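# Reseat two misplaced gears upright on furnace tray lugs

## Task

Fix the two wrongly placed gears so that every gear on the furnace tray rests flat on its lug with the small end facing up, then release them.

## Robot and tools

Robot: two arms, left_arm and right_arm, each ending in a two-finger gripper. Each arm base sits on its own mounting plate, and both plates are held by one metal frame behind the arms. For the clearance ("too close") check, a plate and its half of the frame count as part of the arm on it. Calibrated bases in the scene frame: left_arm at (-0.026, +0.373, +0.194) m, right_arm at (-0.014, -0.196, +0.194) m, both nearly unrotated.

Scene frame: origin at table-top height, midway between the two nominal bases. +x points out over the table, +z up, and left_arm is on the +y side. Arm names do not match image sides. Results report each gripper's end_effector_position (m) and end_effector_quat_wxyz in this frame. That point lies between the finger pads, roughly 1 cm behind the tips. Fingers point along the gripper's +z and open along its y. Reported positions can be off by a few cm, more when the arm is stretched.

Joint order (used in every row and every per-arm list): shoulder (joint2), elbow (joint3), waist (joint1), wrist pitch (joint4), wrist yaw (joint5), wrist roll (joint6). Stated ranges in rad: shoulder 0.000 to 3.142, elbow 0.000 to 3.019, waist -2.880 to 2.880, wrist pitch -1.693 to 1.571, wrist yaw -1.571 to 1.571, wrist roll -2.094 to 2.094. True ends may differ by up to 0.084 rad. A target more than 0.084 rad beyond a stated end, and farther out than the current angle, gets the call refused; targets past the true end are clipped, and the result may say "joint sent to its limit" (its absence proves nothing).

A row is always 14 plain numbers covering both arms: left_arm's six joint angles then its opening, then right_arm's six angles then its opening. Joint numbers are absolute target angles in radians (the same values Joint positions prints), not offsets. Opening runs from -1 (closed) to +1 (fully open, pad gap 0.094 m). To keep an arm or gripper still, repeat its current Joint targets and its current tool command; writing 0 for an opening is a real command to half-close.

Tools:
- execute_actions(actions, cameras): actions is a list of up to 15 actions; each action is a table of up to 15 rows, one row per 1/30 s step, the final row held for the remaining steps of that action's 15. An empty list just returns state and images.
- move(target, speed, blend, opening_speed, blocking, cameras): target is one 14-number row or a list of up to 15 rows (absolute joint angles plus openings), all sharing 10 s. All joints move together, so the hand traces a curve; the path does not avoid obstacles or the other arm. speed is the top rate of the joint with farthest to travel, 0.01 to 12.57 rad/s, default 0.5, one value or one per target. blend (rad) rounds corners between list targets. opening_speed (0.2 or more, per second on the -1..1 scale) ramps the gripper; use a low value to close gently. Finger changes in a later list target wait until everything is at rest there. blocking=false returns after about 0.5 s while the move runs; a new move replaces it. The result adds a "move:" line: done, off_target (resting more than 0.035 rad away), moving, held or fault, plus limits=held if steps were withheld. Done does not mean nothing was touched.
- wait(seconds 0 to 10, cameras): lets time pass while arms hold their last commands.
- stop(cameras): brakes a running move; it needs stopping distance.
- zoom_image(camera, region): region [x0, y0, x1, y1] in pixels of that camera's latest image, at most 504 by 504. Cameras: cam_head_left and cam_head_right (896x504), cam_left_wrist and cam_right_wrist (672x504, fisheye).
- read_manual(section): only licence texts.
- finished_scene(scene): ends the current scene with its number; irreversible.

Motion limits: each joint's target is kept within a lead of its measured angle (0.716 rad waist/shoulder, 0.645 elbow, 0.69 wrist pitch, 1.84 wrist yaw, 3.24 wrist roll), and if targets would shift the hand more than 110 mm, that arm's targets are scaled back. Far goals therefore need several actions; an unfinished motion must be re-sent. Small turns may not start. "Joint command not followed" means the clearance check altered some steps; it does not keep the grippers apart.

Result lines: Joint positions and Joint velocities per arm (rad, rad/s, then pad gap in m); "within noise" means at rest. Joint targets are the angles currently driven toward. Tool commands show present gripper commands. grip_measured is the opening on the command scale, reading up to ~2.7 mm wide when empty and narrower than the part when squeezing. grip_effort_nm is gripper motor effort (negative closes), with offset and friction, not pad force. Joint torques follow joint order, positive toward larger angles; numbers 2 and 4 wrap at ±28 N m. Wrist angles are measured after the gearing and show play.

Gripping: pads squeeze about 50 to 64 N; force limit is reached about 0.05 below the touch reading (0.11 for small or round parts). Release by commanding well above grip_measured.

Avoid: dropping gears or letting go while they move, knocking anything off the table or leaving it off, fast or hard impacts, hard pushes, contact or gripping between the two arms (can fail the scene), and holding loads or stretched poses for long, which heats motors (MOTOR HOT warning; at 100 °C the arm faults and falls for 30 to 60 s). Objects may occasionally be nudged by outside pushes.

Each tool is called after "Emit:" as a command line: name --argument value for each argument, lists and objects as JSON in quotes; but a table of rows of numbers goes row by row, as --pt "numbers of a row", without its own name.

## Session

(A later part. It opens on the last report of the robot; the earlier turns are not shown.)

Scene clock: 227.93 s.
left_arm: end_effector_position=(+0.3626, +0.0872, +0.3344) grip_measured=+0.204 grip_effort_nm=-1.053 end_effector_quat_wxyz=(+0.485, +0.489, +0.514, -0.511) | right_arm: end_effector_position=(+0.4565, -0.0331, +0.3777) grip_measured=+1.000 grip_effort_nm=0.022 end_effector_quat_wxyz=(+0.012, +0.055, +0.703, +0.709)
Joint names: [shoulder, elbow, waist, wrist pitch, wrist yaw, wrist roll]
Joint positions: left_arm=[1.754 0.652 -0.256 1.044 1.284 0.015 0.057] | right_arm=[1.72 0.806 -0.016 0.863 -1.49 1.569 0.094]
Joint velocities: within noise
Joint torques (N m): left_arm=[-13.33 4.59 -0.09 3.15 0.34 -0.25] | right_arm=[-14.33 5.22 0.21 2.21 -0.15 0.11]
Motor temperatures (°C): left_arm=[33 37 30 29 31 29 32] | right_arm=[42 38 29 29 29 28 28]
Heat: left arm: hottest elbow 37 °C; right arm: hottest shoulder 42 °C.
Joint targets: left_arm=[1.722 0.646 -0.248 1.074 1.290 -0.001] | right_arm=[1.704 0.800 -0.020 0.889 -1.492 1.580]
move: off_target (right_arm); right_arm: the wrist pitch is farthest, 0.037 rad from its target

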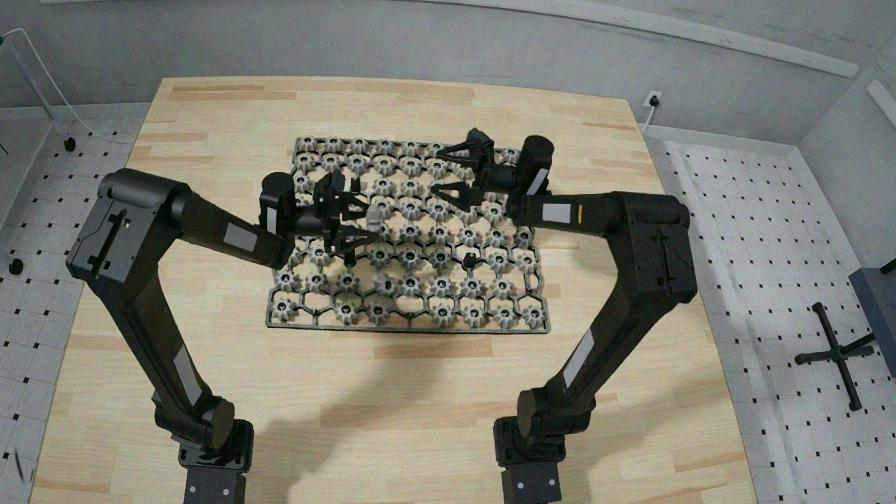

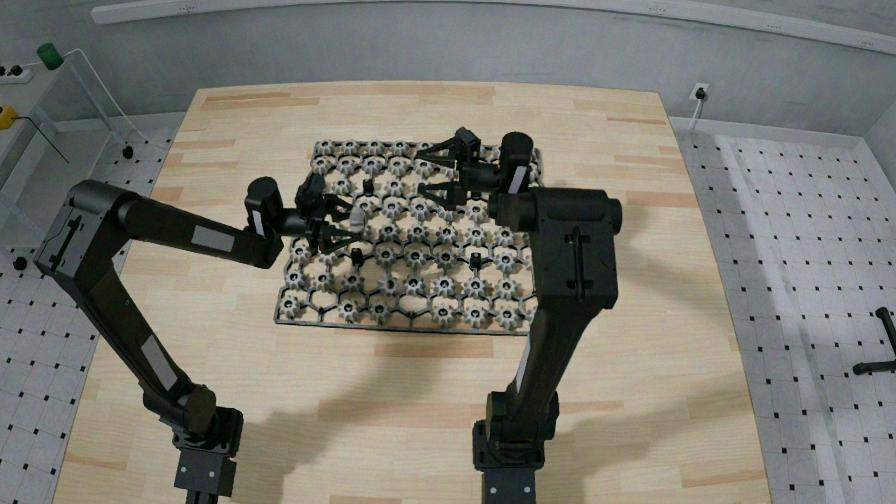

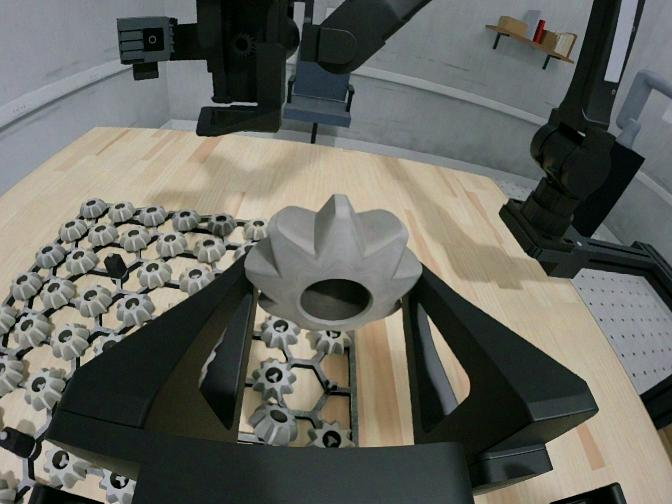

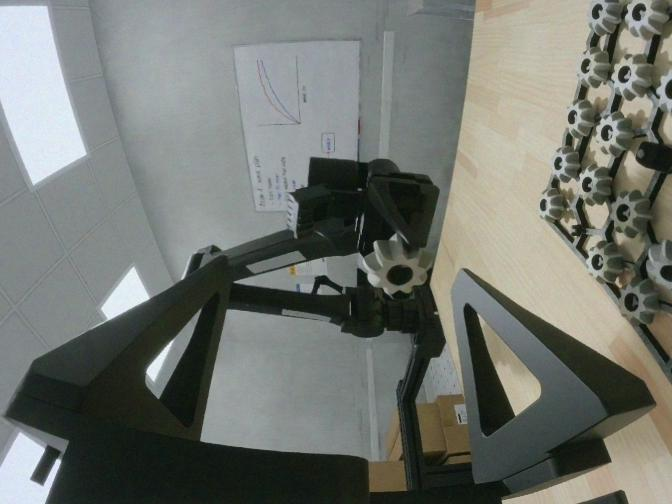

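Emit:
move --target '[1.722,0.646,-0.248,1.076,1.29,0.0,0.1,1.714,0.569,0.058,1.19,-1.515,1.57,1]' --speed 0.4

Emit:
zoom_image --camera "cam_right_wrist" --region '[180, 100, 500, 340]'

Scene clock: 254.57 s.
left_arm: end_effector_position=(+0.3626, +0.0872, +0.3344) grip_measured=+0.204 grip_effort_nm=-1.057 end_effector_quat_wxyz=(+0.485, +0.489, +0.514, -0.511) | right_arm: end_effector_position=(+0.3622, -0.0047, +0.3397) grip_measured=+1.000 grip_effort_nm=0.022 end_effector_quat_wxyz=(+0.001, -0.005, +0.703, +0.711)
Joint names: [shoulder, elbow, waist, wrist pitch, wrist yaw, wrist roll]
Joint positions: left_arm=[1.754 0.652 -0.256 1.044 1.284 0.015 0.057] | right_arm=[1.719 0.573 0.053 1.165 -1.52 1.569 0.094]
Joint velocities: within noise
Joint torques (N m): left_arm=[-13.16 4.62 -0.15 3.26 0.32 -0.23] | right_arm=[-10.87 3.96 -0.03 2.19 -0.11 0.02]
Motor temperatures (°C): left_arm=[34 37 30 30 31 29 33] | right_arm=[39 37 29 29 28 28 28]
Heat: left arm: hottest elbow 37 °C; right arm: hottest shoulder 39 °C.
Joint targets: left_arm=[1.722 0.646 -0.248 1.076 1.290 0.000] | right_arm=[1.714 0.569 0.058 1.191 -1.523 1.570]
move: done

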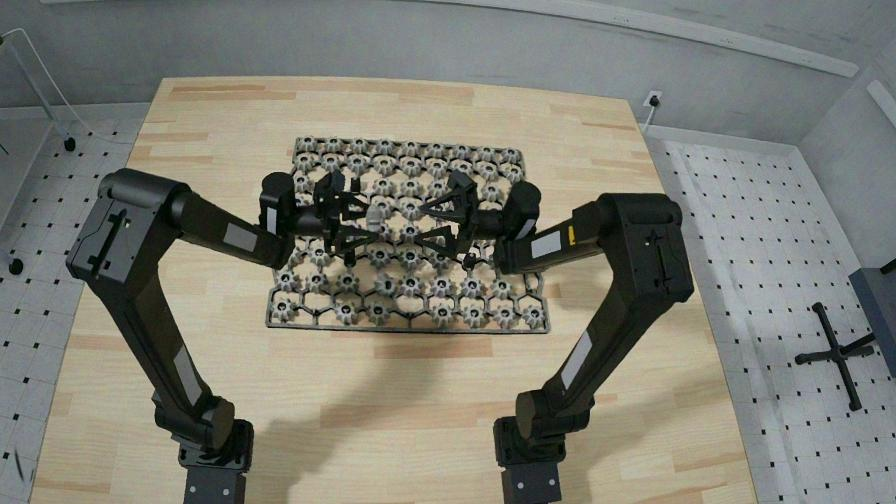

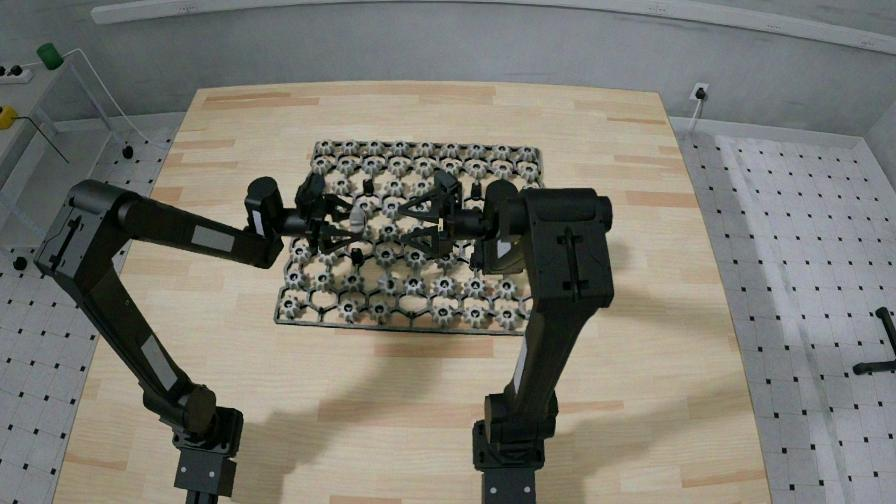

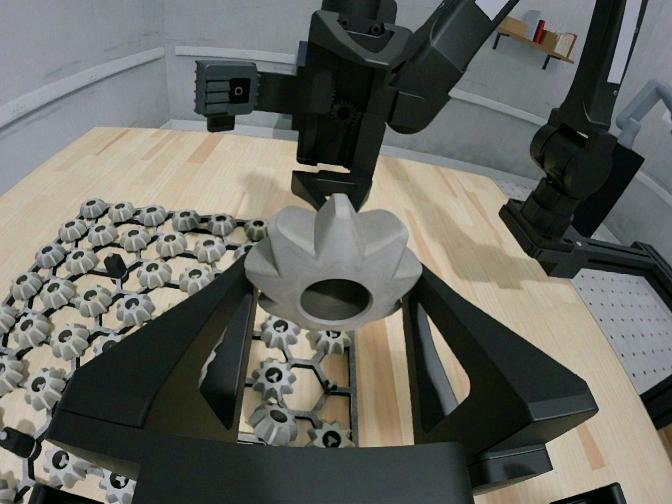

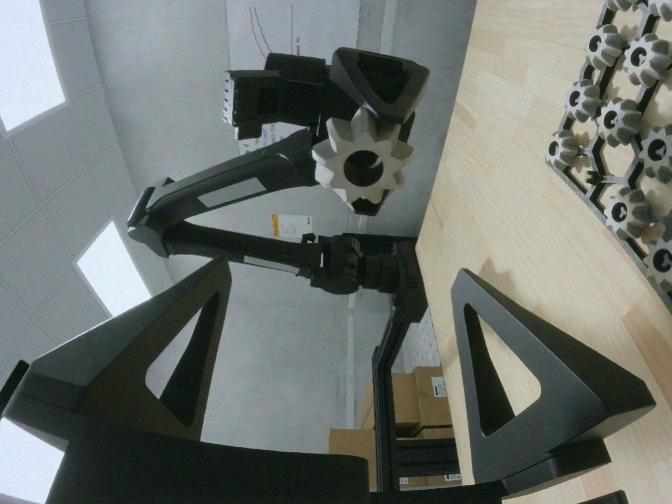

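Scaled by 1.575 from the camera's 672x504 image, which has a finer 960x720 frame.

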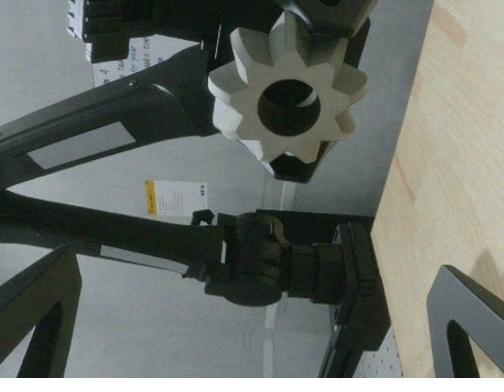

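Emit:
move --target '[1.722,0.646,-0.248,1.076,1.29,0.0,0.1,1.750,0.596,0.166,1.177,-1.402,1.57,1]' --speed 0.3

Emit:
zoom_image --camera "cam_head_left" --region '[280, 150, 480, 290]'

Emit:
zoom_image --camera "cam_head_right" --region '[280, 150, 480, 290]'

Scene clock: 277.83 s.
left_arm: end_effector_position=(+0.3626, +0.0872, +0.3344) grip_measured=+0.204 grip_effort_nm=-1.057 end_effector_quat_wxyz=(+0.485, +0.489, +0.514, -0.511) | right_arm: end_effector_position=(+0.3578, +0.0377, +0.3303) grip_measured=+1.000 grip_effort_nm=0.032 end_effector_quat_wxyz=(-0.008, +0.005, +0.704, +0.710)
Joint names: [shoulder, elbow, waist, wrist pitch, wrist yaw, wrist roll]
Joint positions: left_arm=[1.754 0.652 -0.256 1.044 1.284 0.015 0.057] | right_arm=[1.745 0.573 0.166 1.163 -1.407 1.569 0.094]
Joint velocities: within noise
Joint torques (N m): left_arm=[-13.27 4.6 -0.15 3.25 0.32 -0.25] | right_arm=[-10.23 5.76 0.09 1.77 0.11 0.02]
Motor temperatures (°C): left_arm=[35 37 30 30 31 29 33] | right_arm=[39 36 29 29 28 28 28]
Heat: left arm: hottest elbow 37 °C; right arm: hottest shoulder 39 °C.
Joint targets: left_arm=[1.722 0.646 -0.248 1.076 1.290 0.000] | right_arm=[1.750 0.596 0.166 1.175 -1.403 1.570]
move: done

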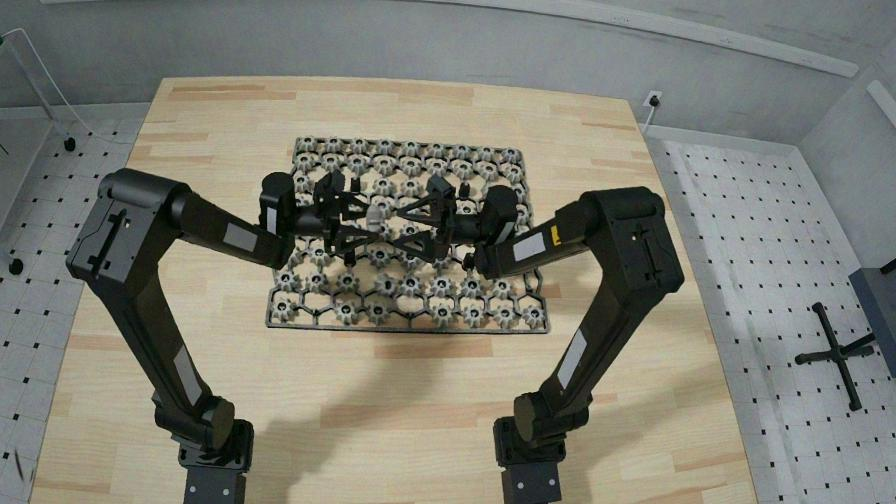

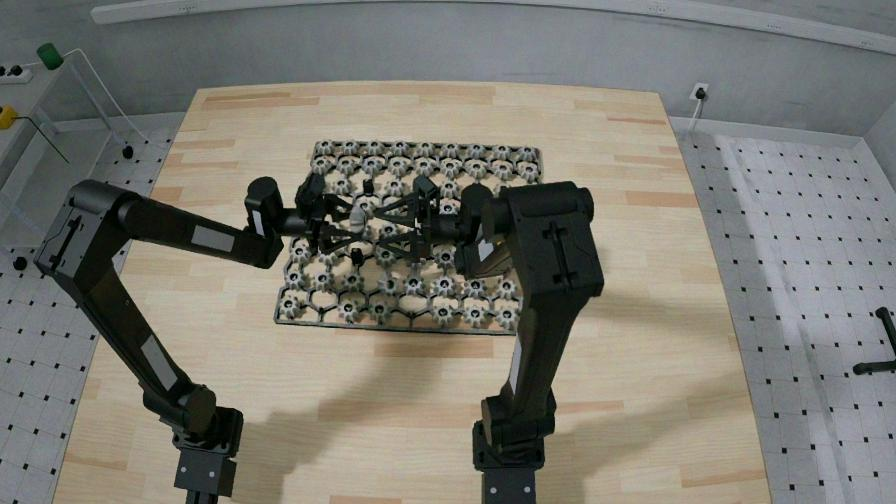

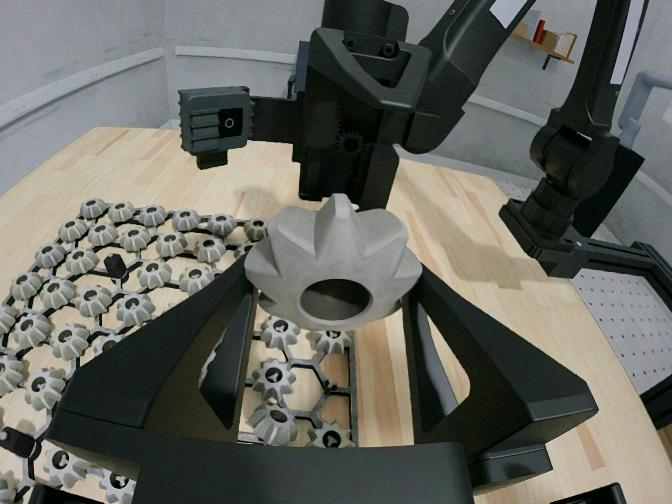

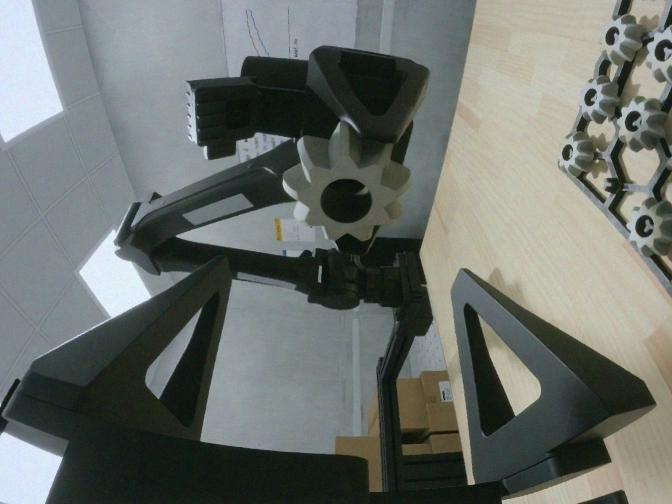

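Scaled by 2.520 from the camera's 896x504 image, which has a finer 1280x720 frame.

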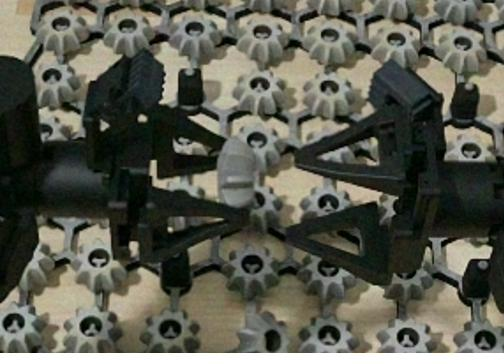

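Scaled by 2.520 from the camera's 896x504 image, which has a finer 1280x720 frame.

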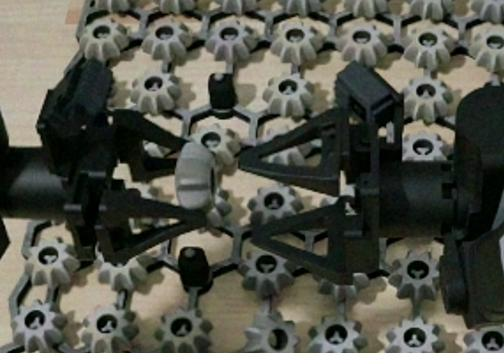

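Emit:
move --target '[1.722,0.646,-0.248,1.076,1.29,0.0,0.1,1.775,0.645,0.284,1.155,-1.283,1.57,1]' --speed 0.15

Emit:
zoom_image --camera "cam_head_left" --region '[280, 150, 480, 290]'

Emit:
zoom_image --camera "cam_head_right" --region '[280, 150, 480, 290]'

Scene clock: 291.53 s.
left_arm: end_effector_position=(+0.3626, +0.0872, +0.3344) grip_measured=+0.204 grip_effort_nm=-1.057 end_effector_quat_wxyz=(+0.485, +0.489, +0.514, -0.511) | right_arm: end_effector_position=(+0.3621, +0.0834, +0.3319) grip_measured=+1.000 grip_effort_nm=0.032 end_effector_quat_wxyz=(-0.001, +0.002, +0.703, +0.711)
Joint names: [shoulder, elbow, waist, wrist pitch, wrist yaw, wrist roll]
Joint positions: left_arm=[1.754 0.652 -0.256 1.044 1.284 0.015 0.057] | right_arm=[1.767 0.61 0.281 1.163 -1.286 1.569 0.094]
Joint velocities: within noise
Joint torques (N m): left_arm=[-13.27 4.62 0.03 3.22 0.33 -0.25] | right_arm=[-10.58 6.89 1.14 1.09 0.11 0.01]
Motor temperatures (°C): left_arm=[35 37 30 30 31 29 33] | right_arm=[38 36 29 29 28 28 28]
Heat: left arm: hottest elbow 37 °C; right arm: hottest shoulder 38 °C.
Joint targets: left_arm=[1.722 0.646 -0.248 1.076 1.290 0.000] | right_arm=[1.775 0.645 0.284 1.155 -1.282 1.570]
move: done

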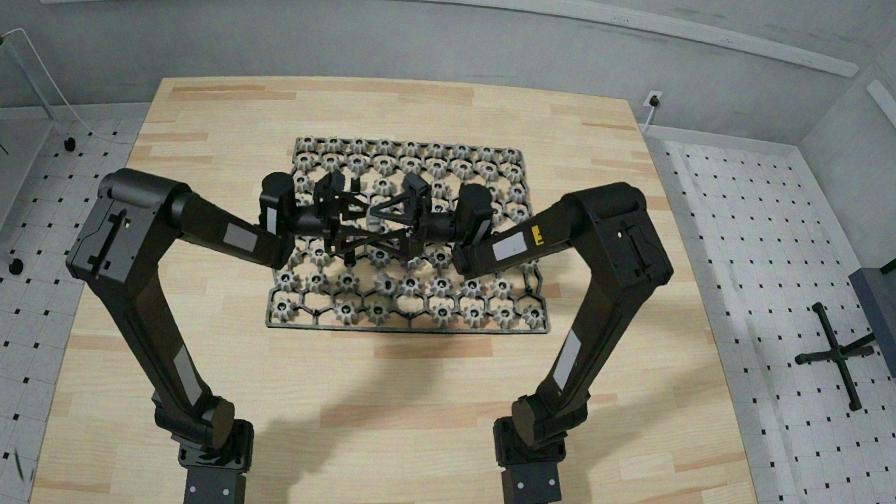

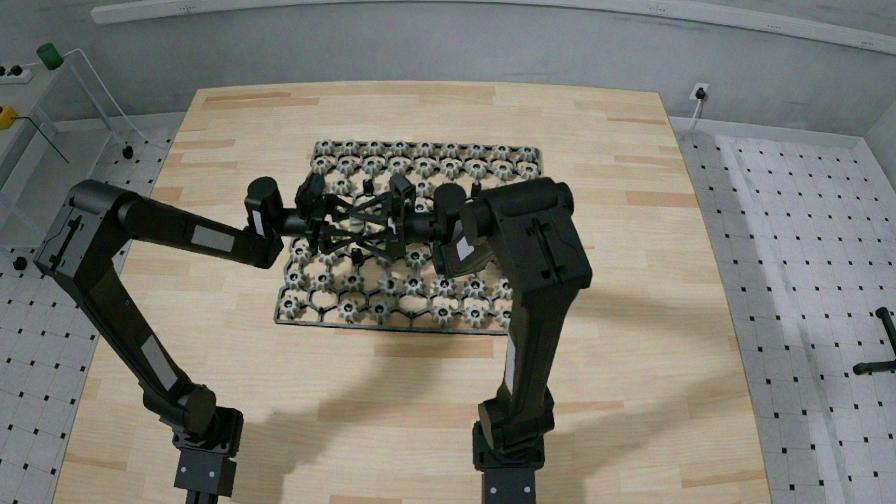

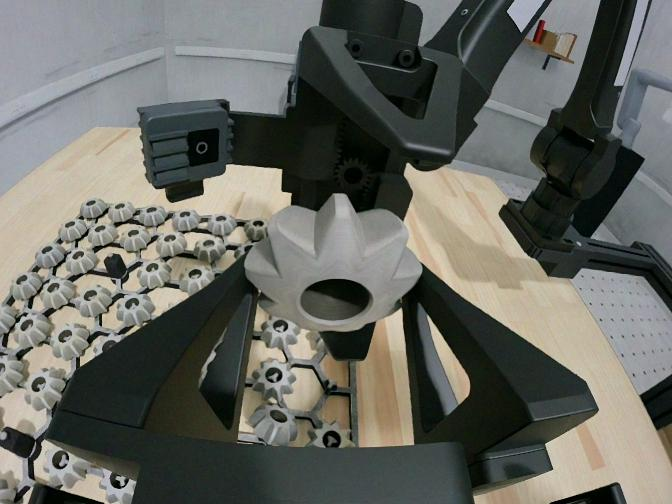

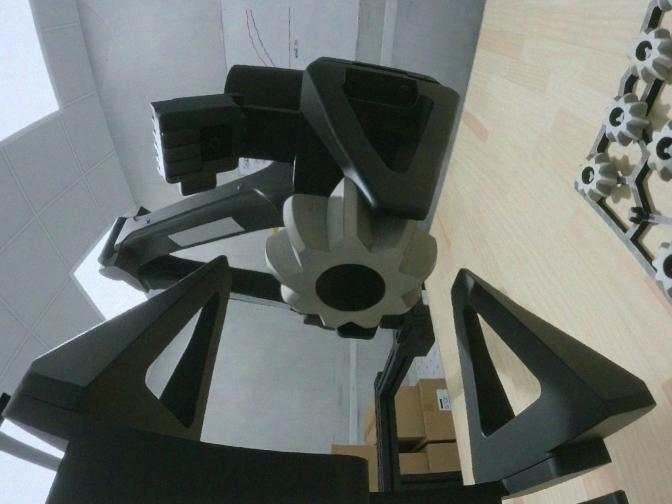

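Scaled by 2.520 from the camera's 896x504 image, which has a finer 1280x720 frame.

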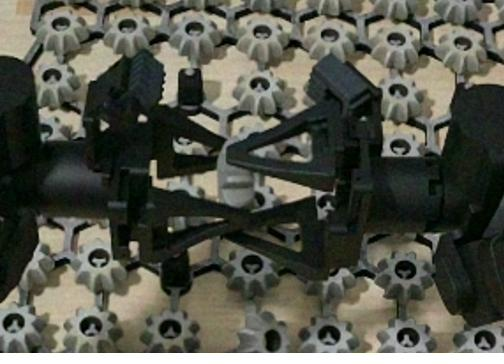

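Scaled by 2.520 from the camera's 896x504 image, which has a finer 1280x720 frame.

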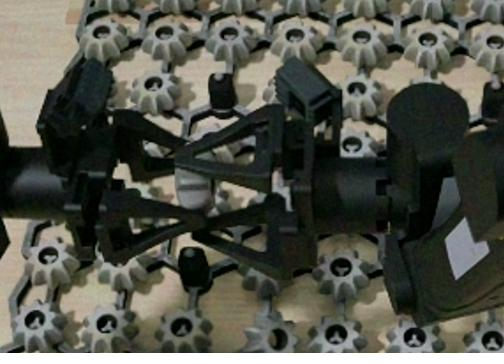

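Emit:
move --target '[1.722,0.646,-0.248,1.076,1.29,0.0,0.1,1.786,0.662,0.299,1.155,-1.268,1.57,1]' --speed 0.1 --cameras '["cam_right_wrist","cam_head_right"]'

Emit:
zoom_image --camera "cam_head_right" --region '[300, 170, 440, 270]'

Scene clock: 302.23 s.
left_arm: end_effector_position=(+0.3626, +0.0872, +0.3344) grip_measured=+0.204 grip_effort_nm=-1.053 end_effector_quat_wxyz=(+0.485, +0.489, +0.514, -0.511) | right_arm: end_effector_position=(+0.3664, +0.0896, +0.3319) grip_measured=+1.000 grip_effort_nm=0.022 end_effector_quat_wxyz=(+0.002, +0.000, +0.702, +0.712)
Joint names: [shoulder, elbow, waist, wrist pitch, wrist yaw, wrist roll]
Joint positions: left_arm=[1.754 0.652 -0.256 1.044 1.284 0.015 0.057] | right_arm=[1.778 0.626 0.293 1.163 -1.272 1.569 0.094]
Joint velocities: within noise
Joint torques (N m): left_arm=[-13.22 4.62 0.03 3.21 0.33 -0.25] | right_arm=[-10.81 7.01 0.79 1.07 0.11 0.02]
Motor temperatures (°C): left_arm=[35 37 30 30 31 29 33] | right_arm=[38 36 29 29 28 28 28]
Heat: left arm: hottest elbow 37 °C; right arm: hottest shoulder 38 °C.
Joint targets: left_arm=[1.722 0.646 -0.248 1.076 1.290 0.000] | right_arm=[1.786 0.662 0.299 1.155 -1.268 1.570]
move: off_target (right_arm); right_arm: the elbow is farthest, 0.036 rad from its target
Images, in order (width x height): cam_head_right 896x504, cam_right_wrist 672x504.

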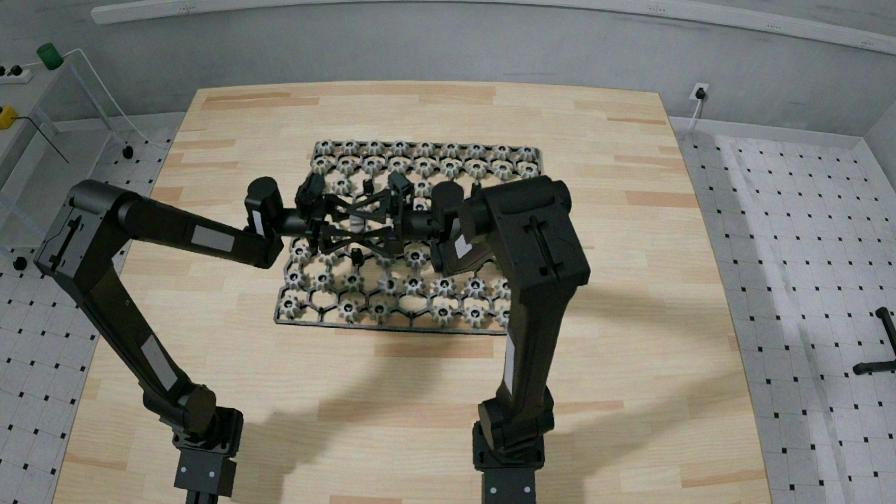

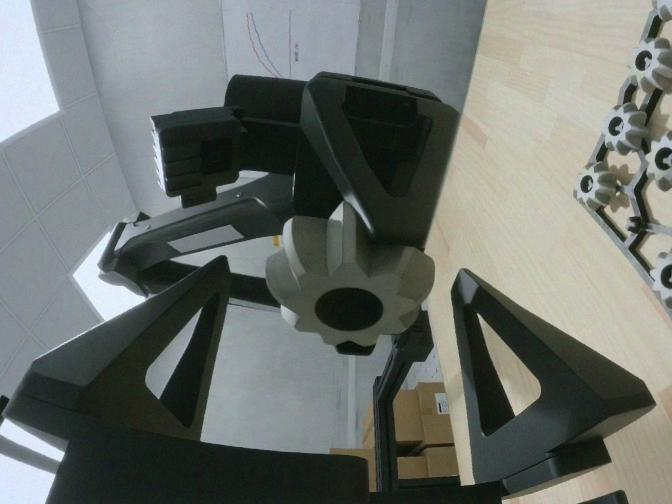

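Scaled by 3.600 from the camera's 896x504 image, which has a finer 1280x720 frame.

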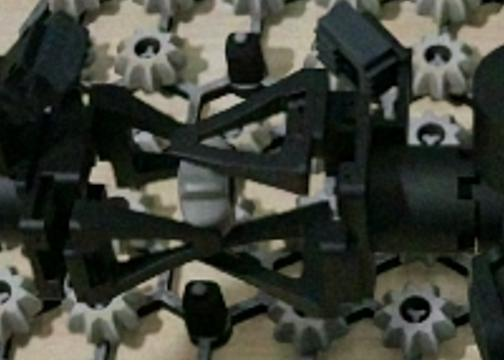

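Emit:
move --target '[1.722,0.646,-0.248,1.076,1.29,0.0,0.1,1.786,0.662,0.299,1.155,-1.268,1.57,0.1]' --opening_speed 0.25

Emit:
zoom_image --camera "cam_right_wrist" --region '[180, 130, 500, 370]'

Scene clock: 312.60 s.
left_arm: end_effector_position=(+0.3627, +0.0874, +0.3348) grip_measured=+0.204 grip_effort_nm=-1.062 end_effector_quat_wxyz=(+0.484, +0.487, +0.515, -0.512) | right_arm: end_effector_position=(+0.3664, +0.0896, +0.3317) grip_measured=+0.174 grip_effort_nm=-0.989 end_effector_quat_wxyz=(+0.002, +0.000, +0.702, +0.712)
Joint names: [shoulder, elbow, waist, wrist pitch, wrist yaw, wrist roll]
Joint positions: left_arm=[1.754 0.652 -0.256 1.046 1.284 0.009 0.057] | right_arm=[1.778 0.626 0.293 1.163 -1.272 1.568 0.055]
Joint velocities: within noise
Joint torques (N m): left_arm=[-13.33 4.62 -0.09 3.18 0.33 -0.19] | right_arm=[-10.81 6.94 0.67 1.09 0.1 0.02]
Motor temperatures (°C): left_arm=[35 37 30 30 31 29 33] | right_arm=[38 37 29 29 28 28 28]
Heat: left arm: hottest elbow 37 °C; right arm: hottest shoulder 38 °C.
Joint targets: left_arm=[1.722 0.646 -0.248 1.076 1.290 0.000] | right_arm=[1.786 0.662 0.299 1.155 -1.268 1.568]
move: off_target (right_arm); right_arm: the elbow is farthest, 0.036 rad from its target

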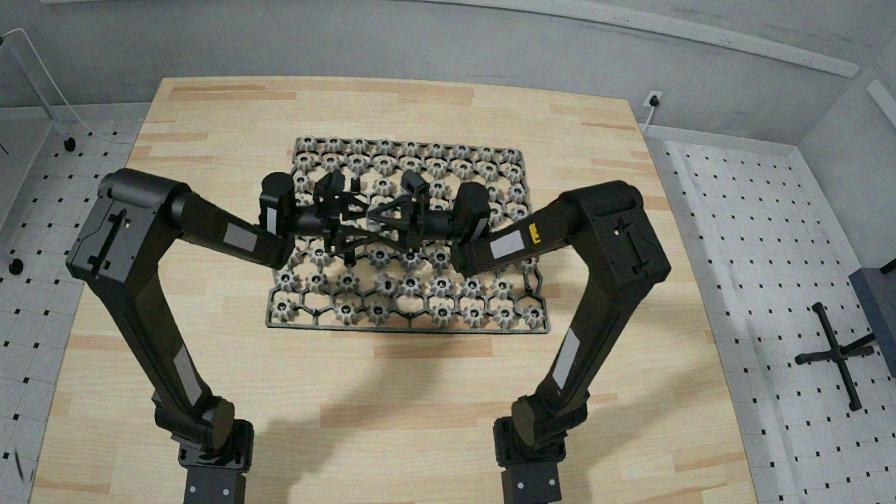

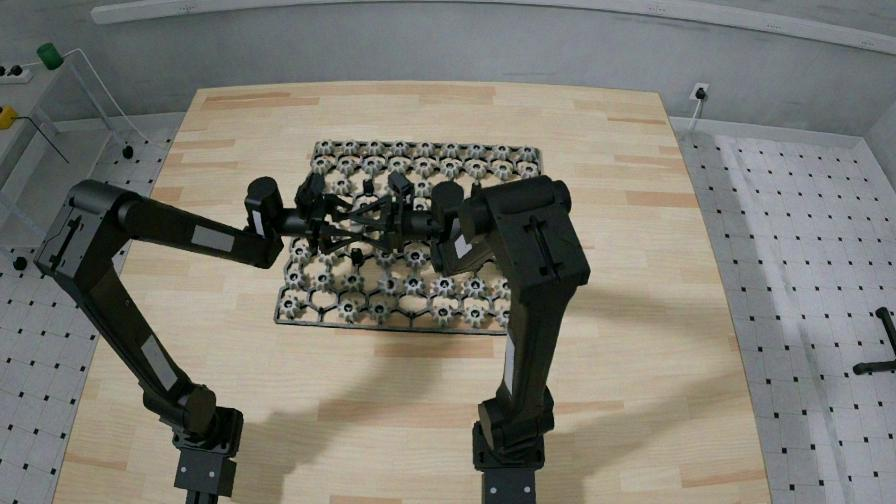

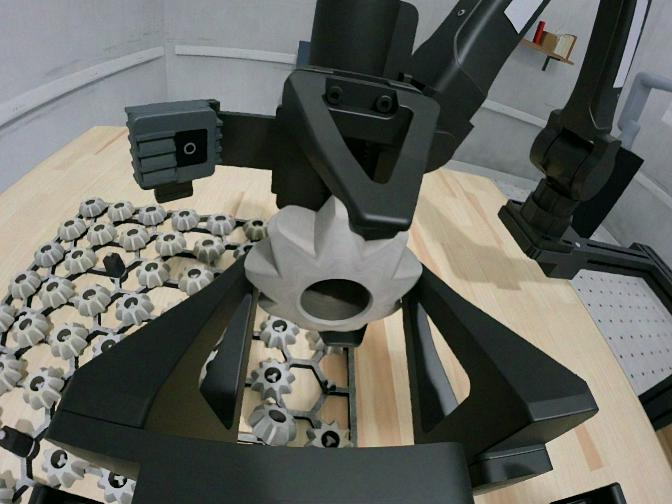

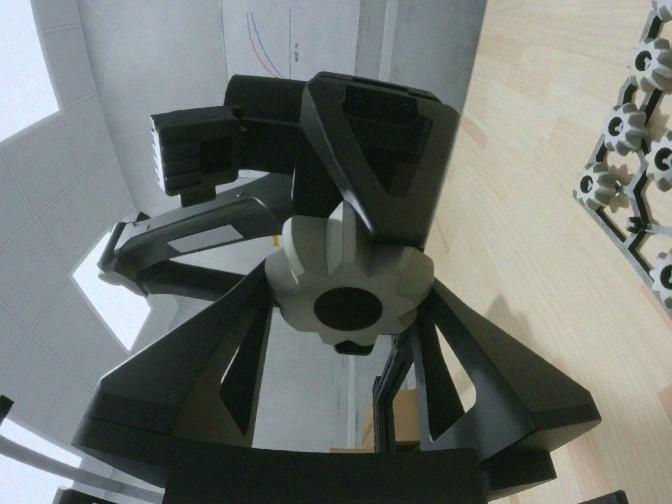

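Scaled by 1.575 from the camera's 672x504 image, which has a finer 960x720 frame.

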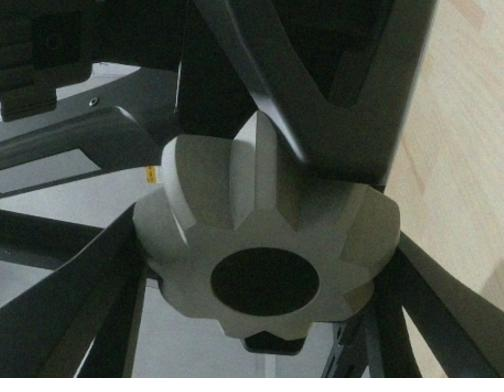

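Emit:
move --target '[1.722,0.646,-0.248,1.076,1.29,0.0,0.8,1.786,0.662,0.299,1.155,-1.268,1.57,0.0]' --opening_speed 0.4 --cameras '["cam_left_wrist","cam_right_wrist"]'

Scene clock: 319.47 s.
left_arm: end_effector_position=(+0.3631, +0.0886, +0.3445) grip_measured=+0.797 grip_effort_nm=0.110 end_effector_quat_wxyz=(+0.494, +0.493, +0.506, -0.507) | right_arm: end_effector_position=(+0.3668, +0.0900, +0.3242) grip_measured=+0.085 grip_effort_nm=-0.994 end_effector_quat_wxyz=(-0.004, +0.007, +0.704, +0.710)
Joint names: [shoulder, elbow, waist, wrist pitch, wrist yaw, wrist roll]
Joint positions: left_arm=[1.735 0.652 -0.253 1.058 1.285 0.009 0.084] | right_arm=[1.796 0.626 0.294 1.163 -1.269 1.569 0.051]
Joint velocities: within noise
Joint torques (N m): left_arm=[-11.81 4.78 -0.32 2.62 0.25 -0.19] | right_arm=[-12.69 6.8 0.67 1.11 0.07 0.02]
Motor temperatures (°C): left_arm=[35 36 30 30 31 29 33] | right_arm=[38 37 29 29 28 28 28]
Heat: left arm: hottest elbow 36 °C; right arm: hottest shoulder 38 °C.
Joint targets: left_arm=[1.722 0.646 -0.248 1.077 1.290 0.000] | right_arm=[1.786 0.662 0.299 1.156 -1.266 1.571]
move: off_target (right_arm); right_arm: the elbow is farthest, 0.036 rad from its target
Images, in order (width x height): cam_left_wrist 672x504, cam_right_wrist 672x504.

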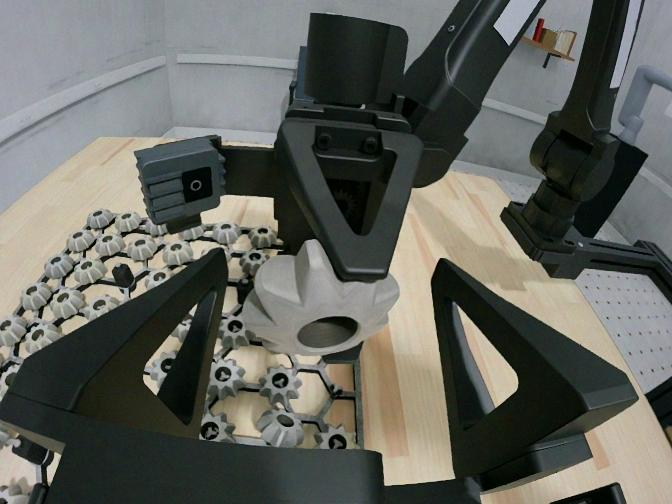

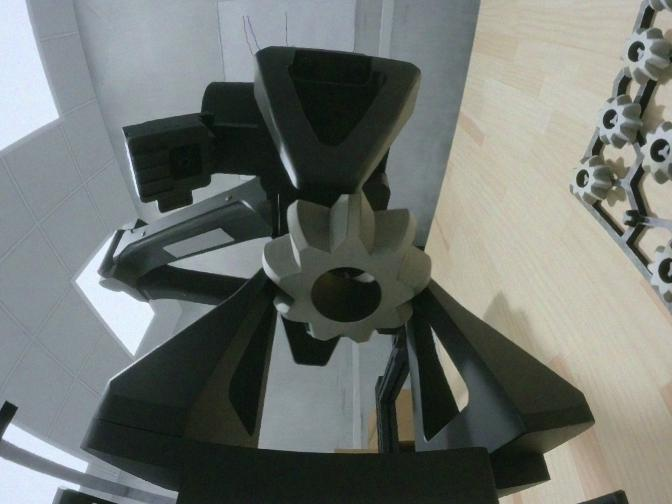

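Emit:
move --target '[1.699,0.603,0.003,1.096,1.54,0.0,0.9,1.786,0.662,0.299,1.155,-1.268,1.57,0.0]' --speed 0.2

Emit:
zoom_image --camera "cam_left_wrist" --region '[180, 100, 500, 340]'

Emit:
zoom_image --camera "cam_right_wrist" --region '[180, 130, 500, 370]'

Emit:
zoom_image --camera "cam_head_left" --region '[280, 150, 480, 290]'

Scene clock: 329.83 s.
left_arm: end_effector_position=(+0.3664, +0.1896, +0.3437) grip_measured=+0.897 grip_effort_nm=0.120 end_effector_quat_wxyz=(+0.496, +0.490, +0.506, -0.508) | right_arm: end_effector_position=(+0.3668, +0.0900, +0.3242) grip_measured=+0.085 grip_effort_nm=-0.999 end_effector_quat_wxyz=(-0.004, +0.007, +0.704, +0.710)
Joint names: [shoulder, elbow, waist, wrist pitch, wrist yaw, wrist roll]
Joint positions: left_arm=[1.715 0.614 0 1.076 1.535 0.009 0.089] | right_arm=[1.796 0.626 0.294 1.163 -1.269 1.569 0.051]
Joint velocities: within noise
Joint torques (N m): left_arm=[-11.46 4.07 -0.44 2.41 0.26 -0.19] | right_arm=[-12.57 6.82 0.67 1.13 -0.01 0.02]
Motor temperatures (°C): left_arm=[35 36 30 30 31 29 33] | right_arm=[37 37 29 29 28 28 29]
Heat: left arm: hottest elbow 36 °C; right arm: hottest shoulder 37 °C.
Joint targets: left_arm=[1.699 0.603 0.003 1.095 1.540 0.000] | right_arm=[1.786 0.662 0.299 1.155 -1.268 1.570]
move: off_target (right_arm); right_arm: the elbow is farthest, 0.036 rad from its target

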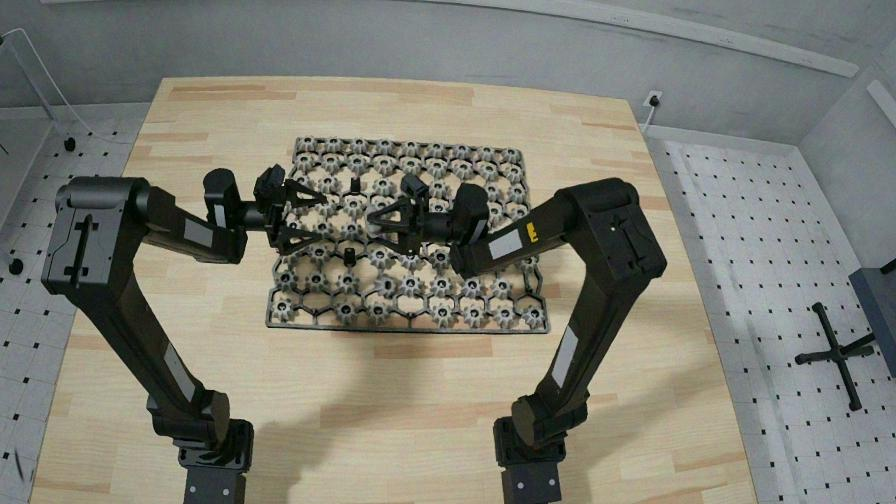

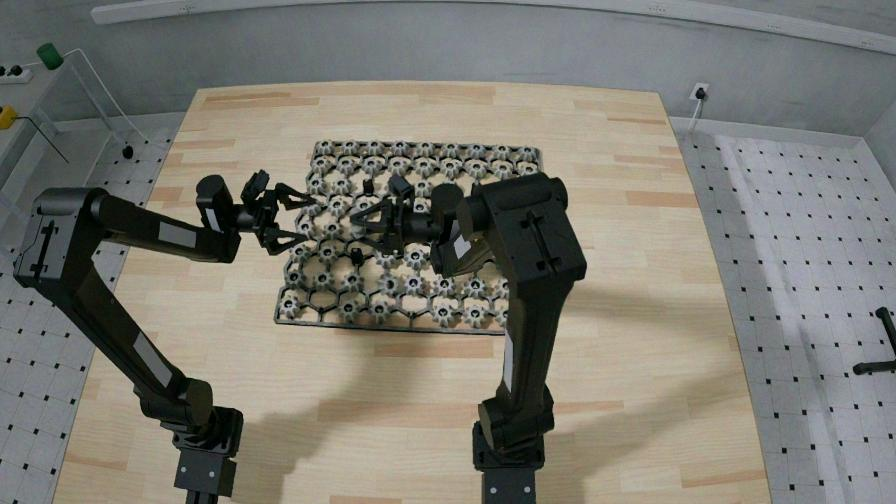

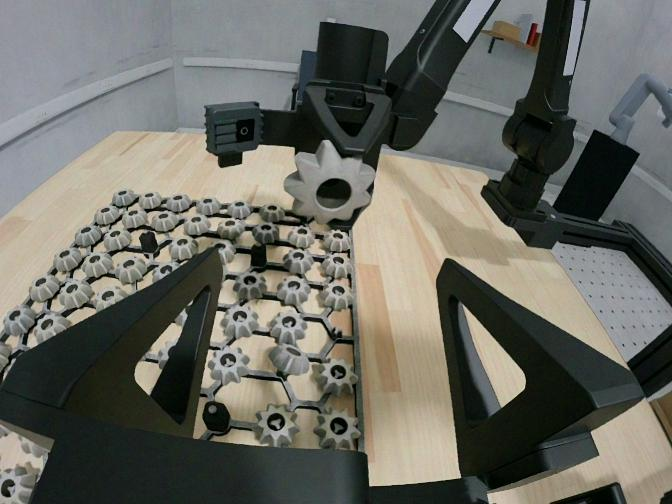

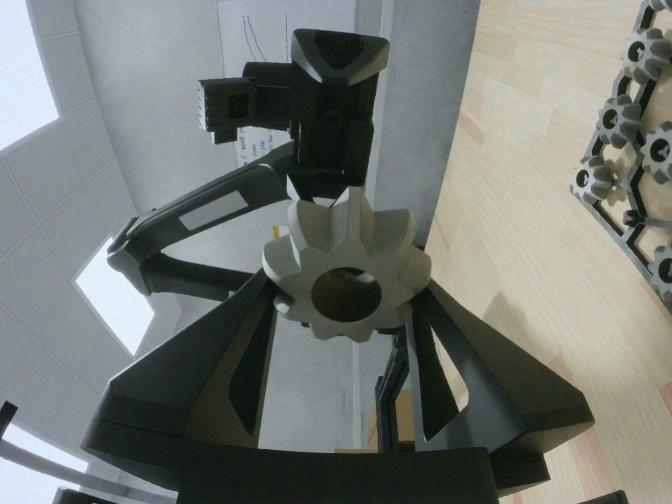

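Scaled by 1.575 from the camera's 672x504 image, which has a finer 960x720 frame.

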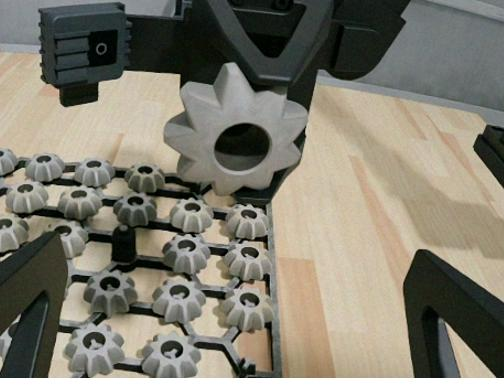

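Scaled by 1.575 from the camera's 672x504 image, which has a finer 960x720 frame.

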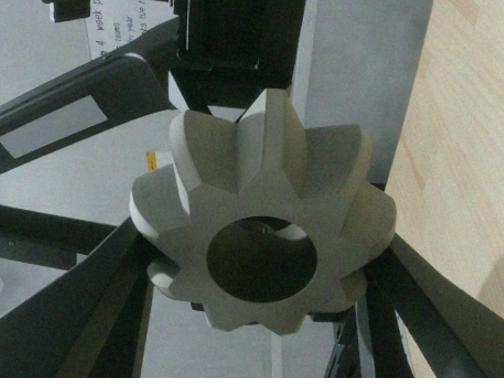

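Scaled by 2.520 from the camera's 896x504 image, which has a finer 1280x720 frame.

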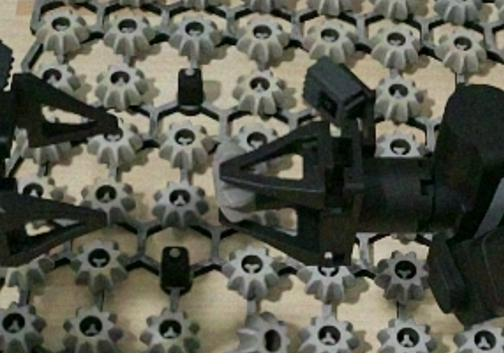

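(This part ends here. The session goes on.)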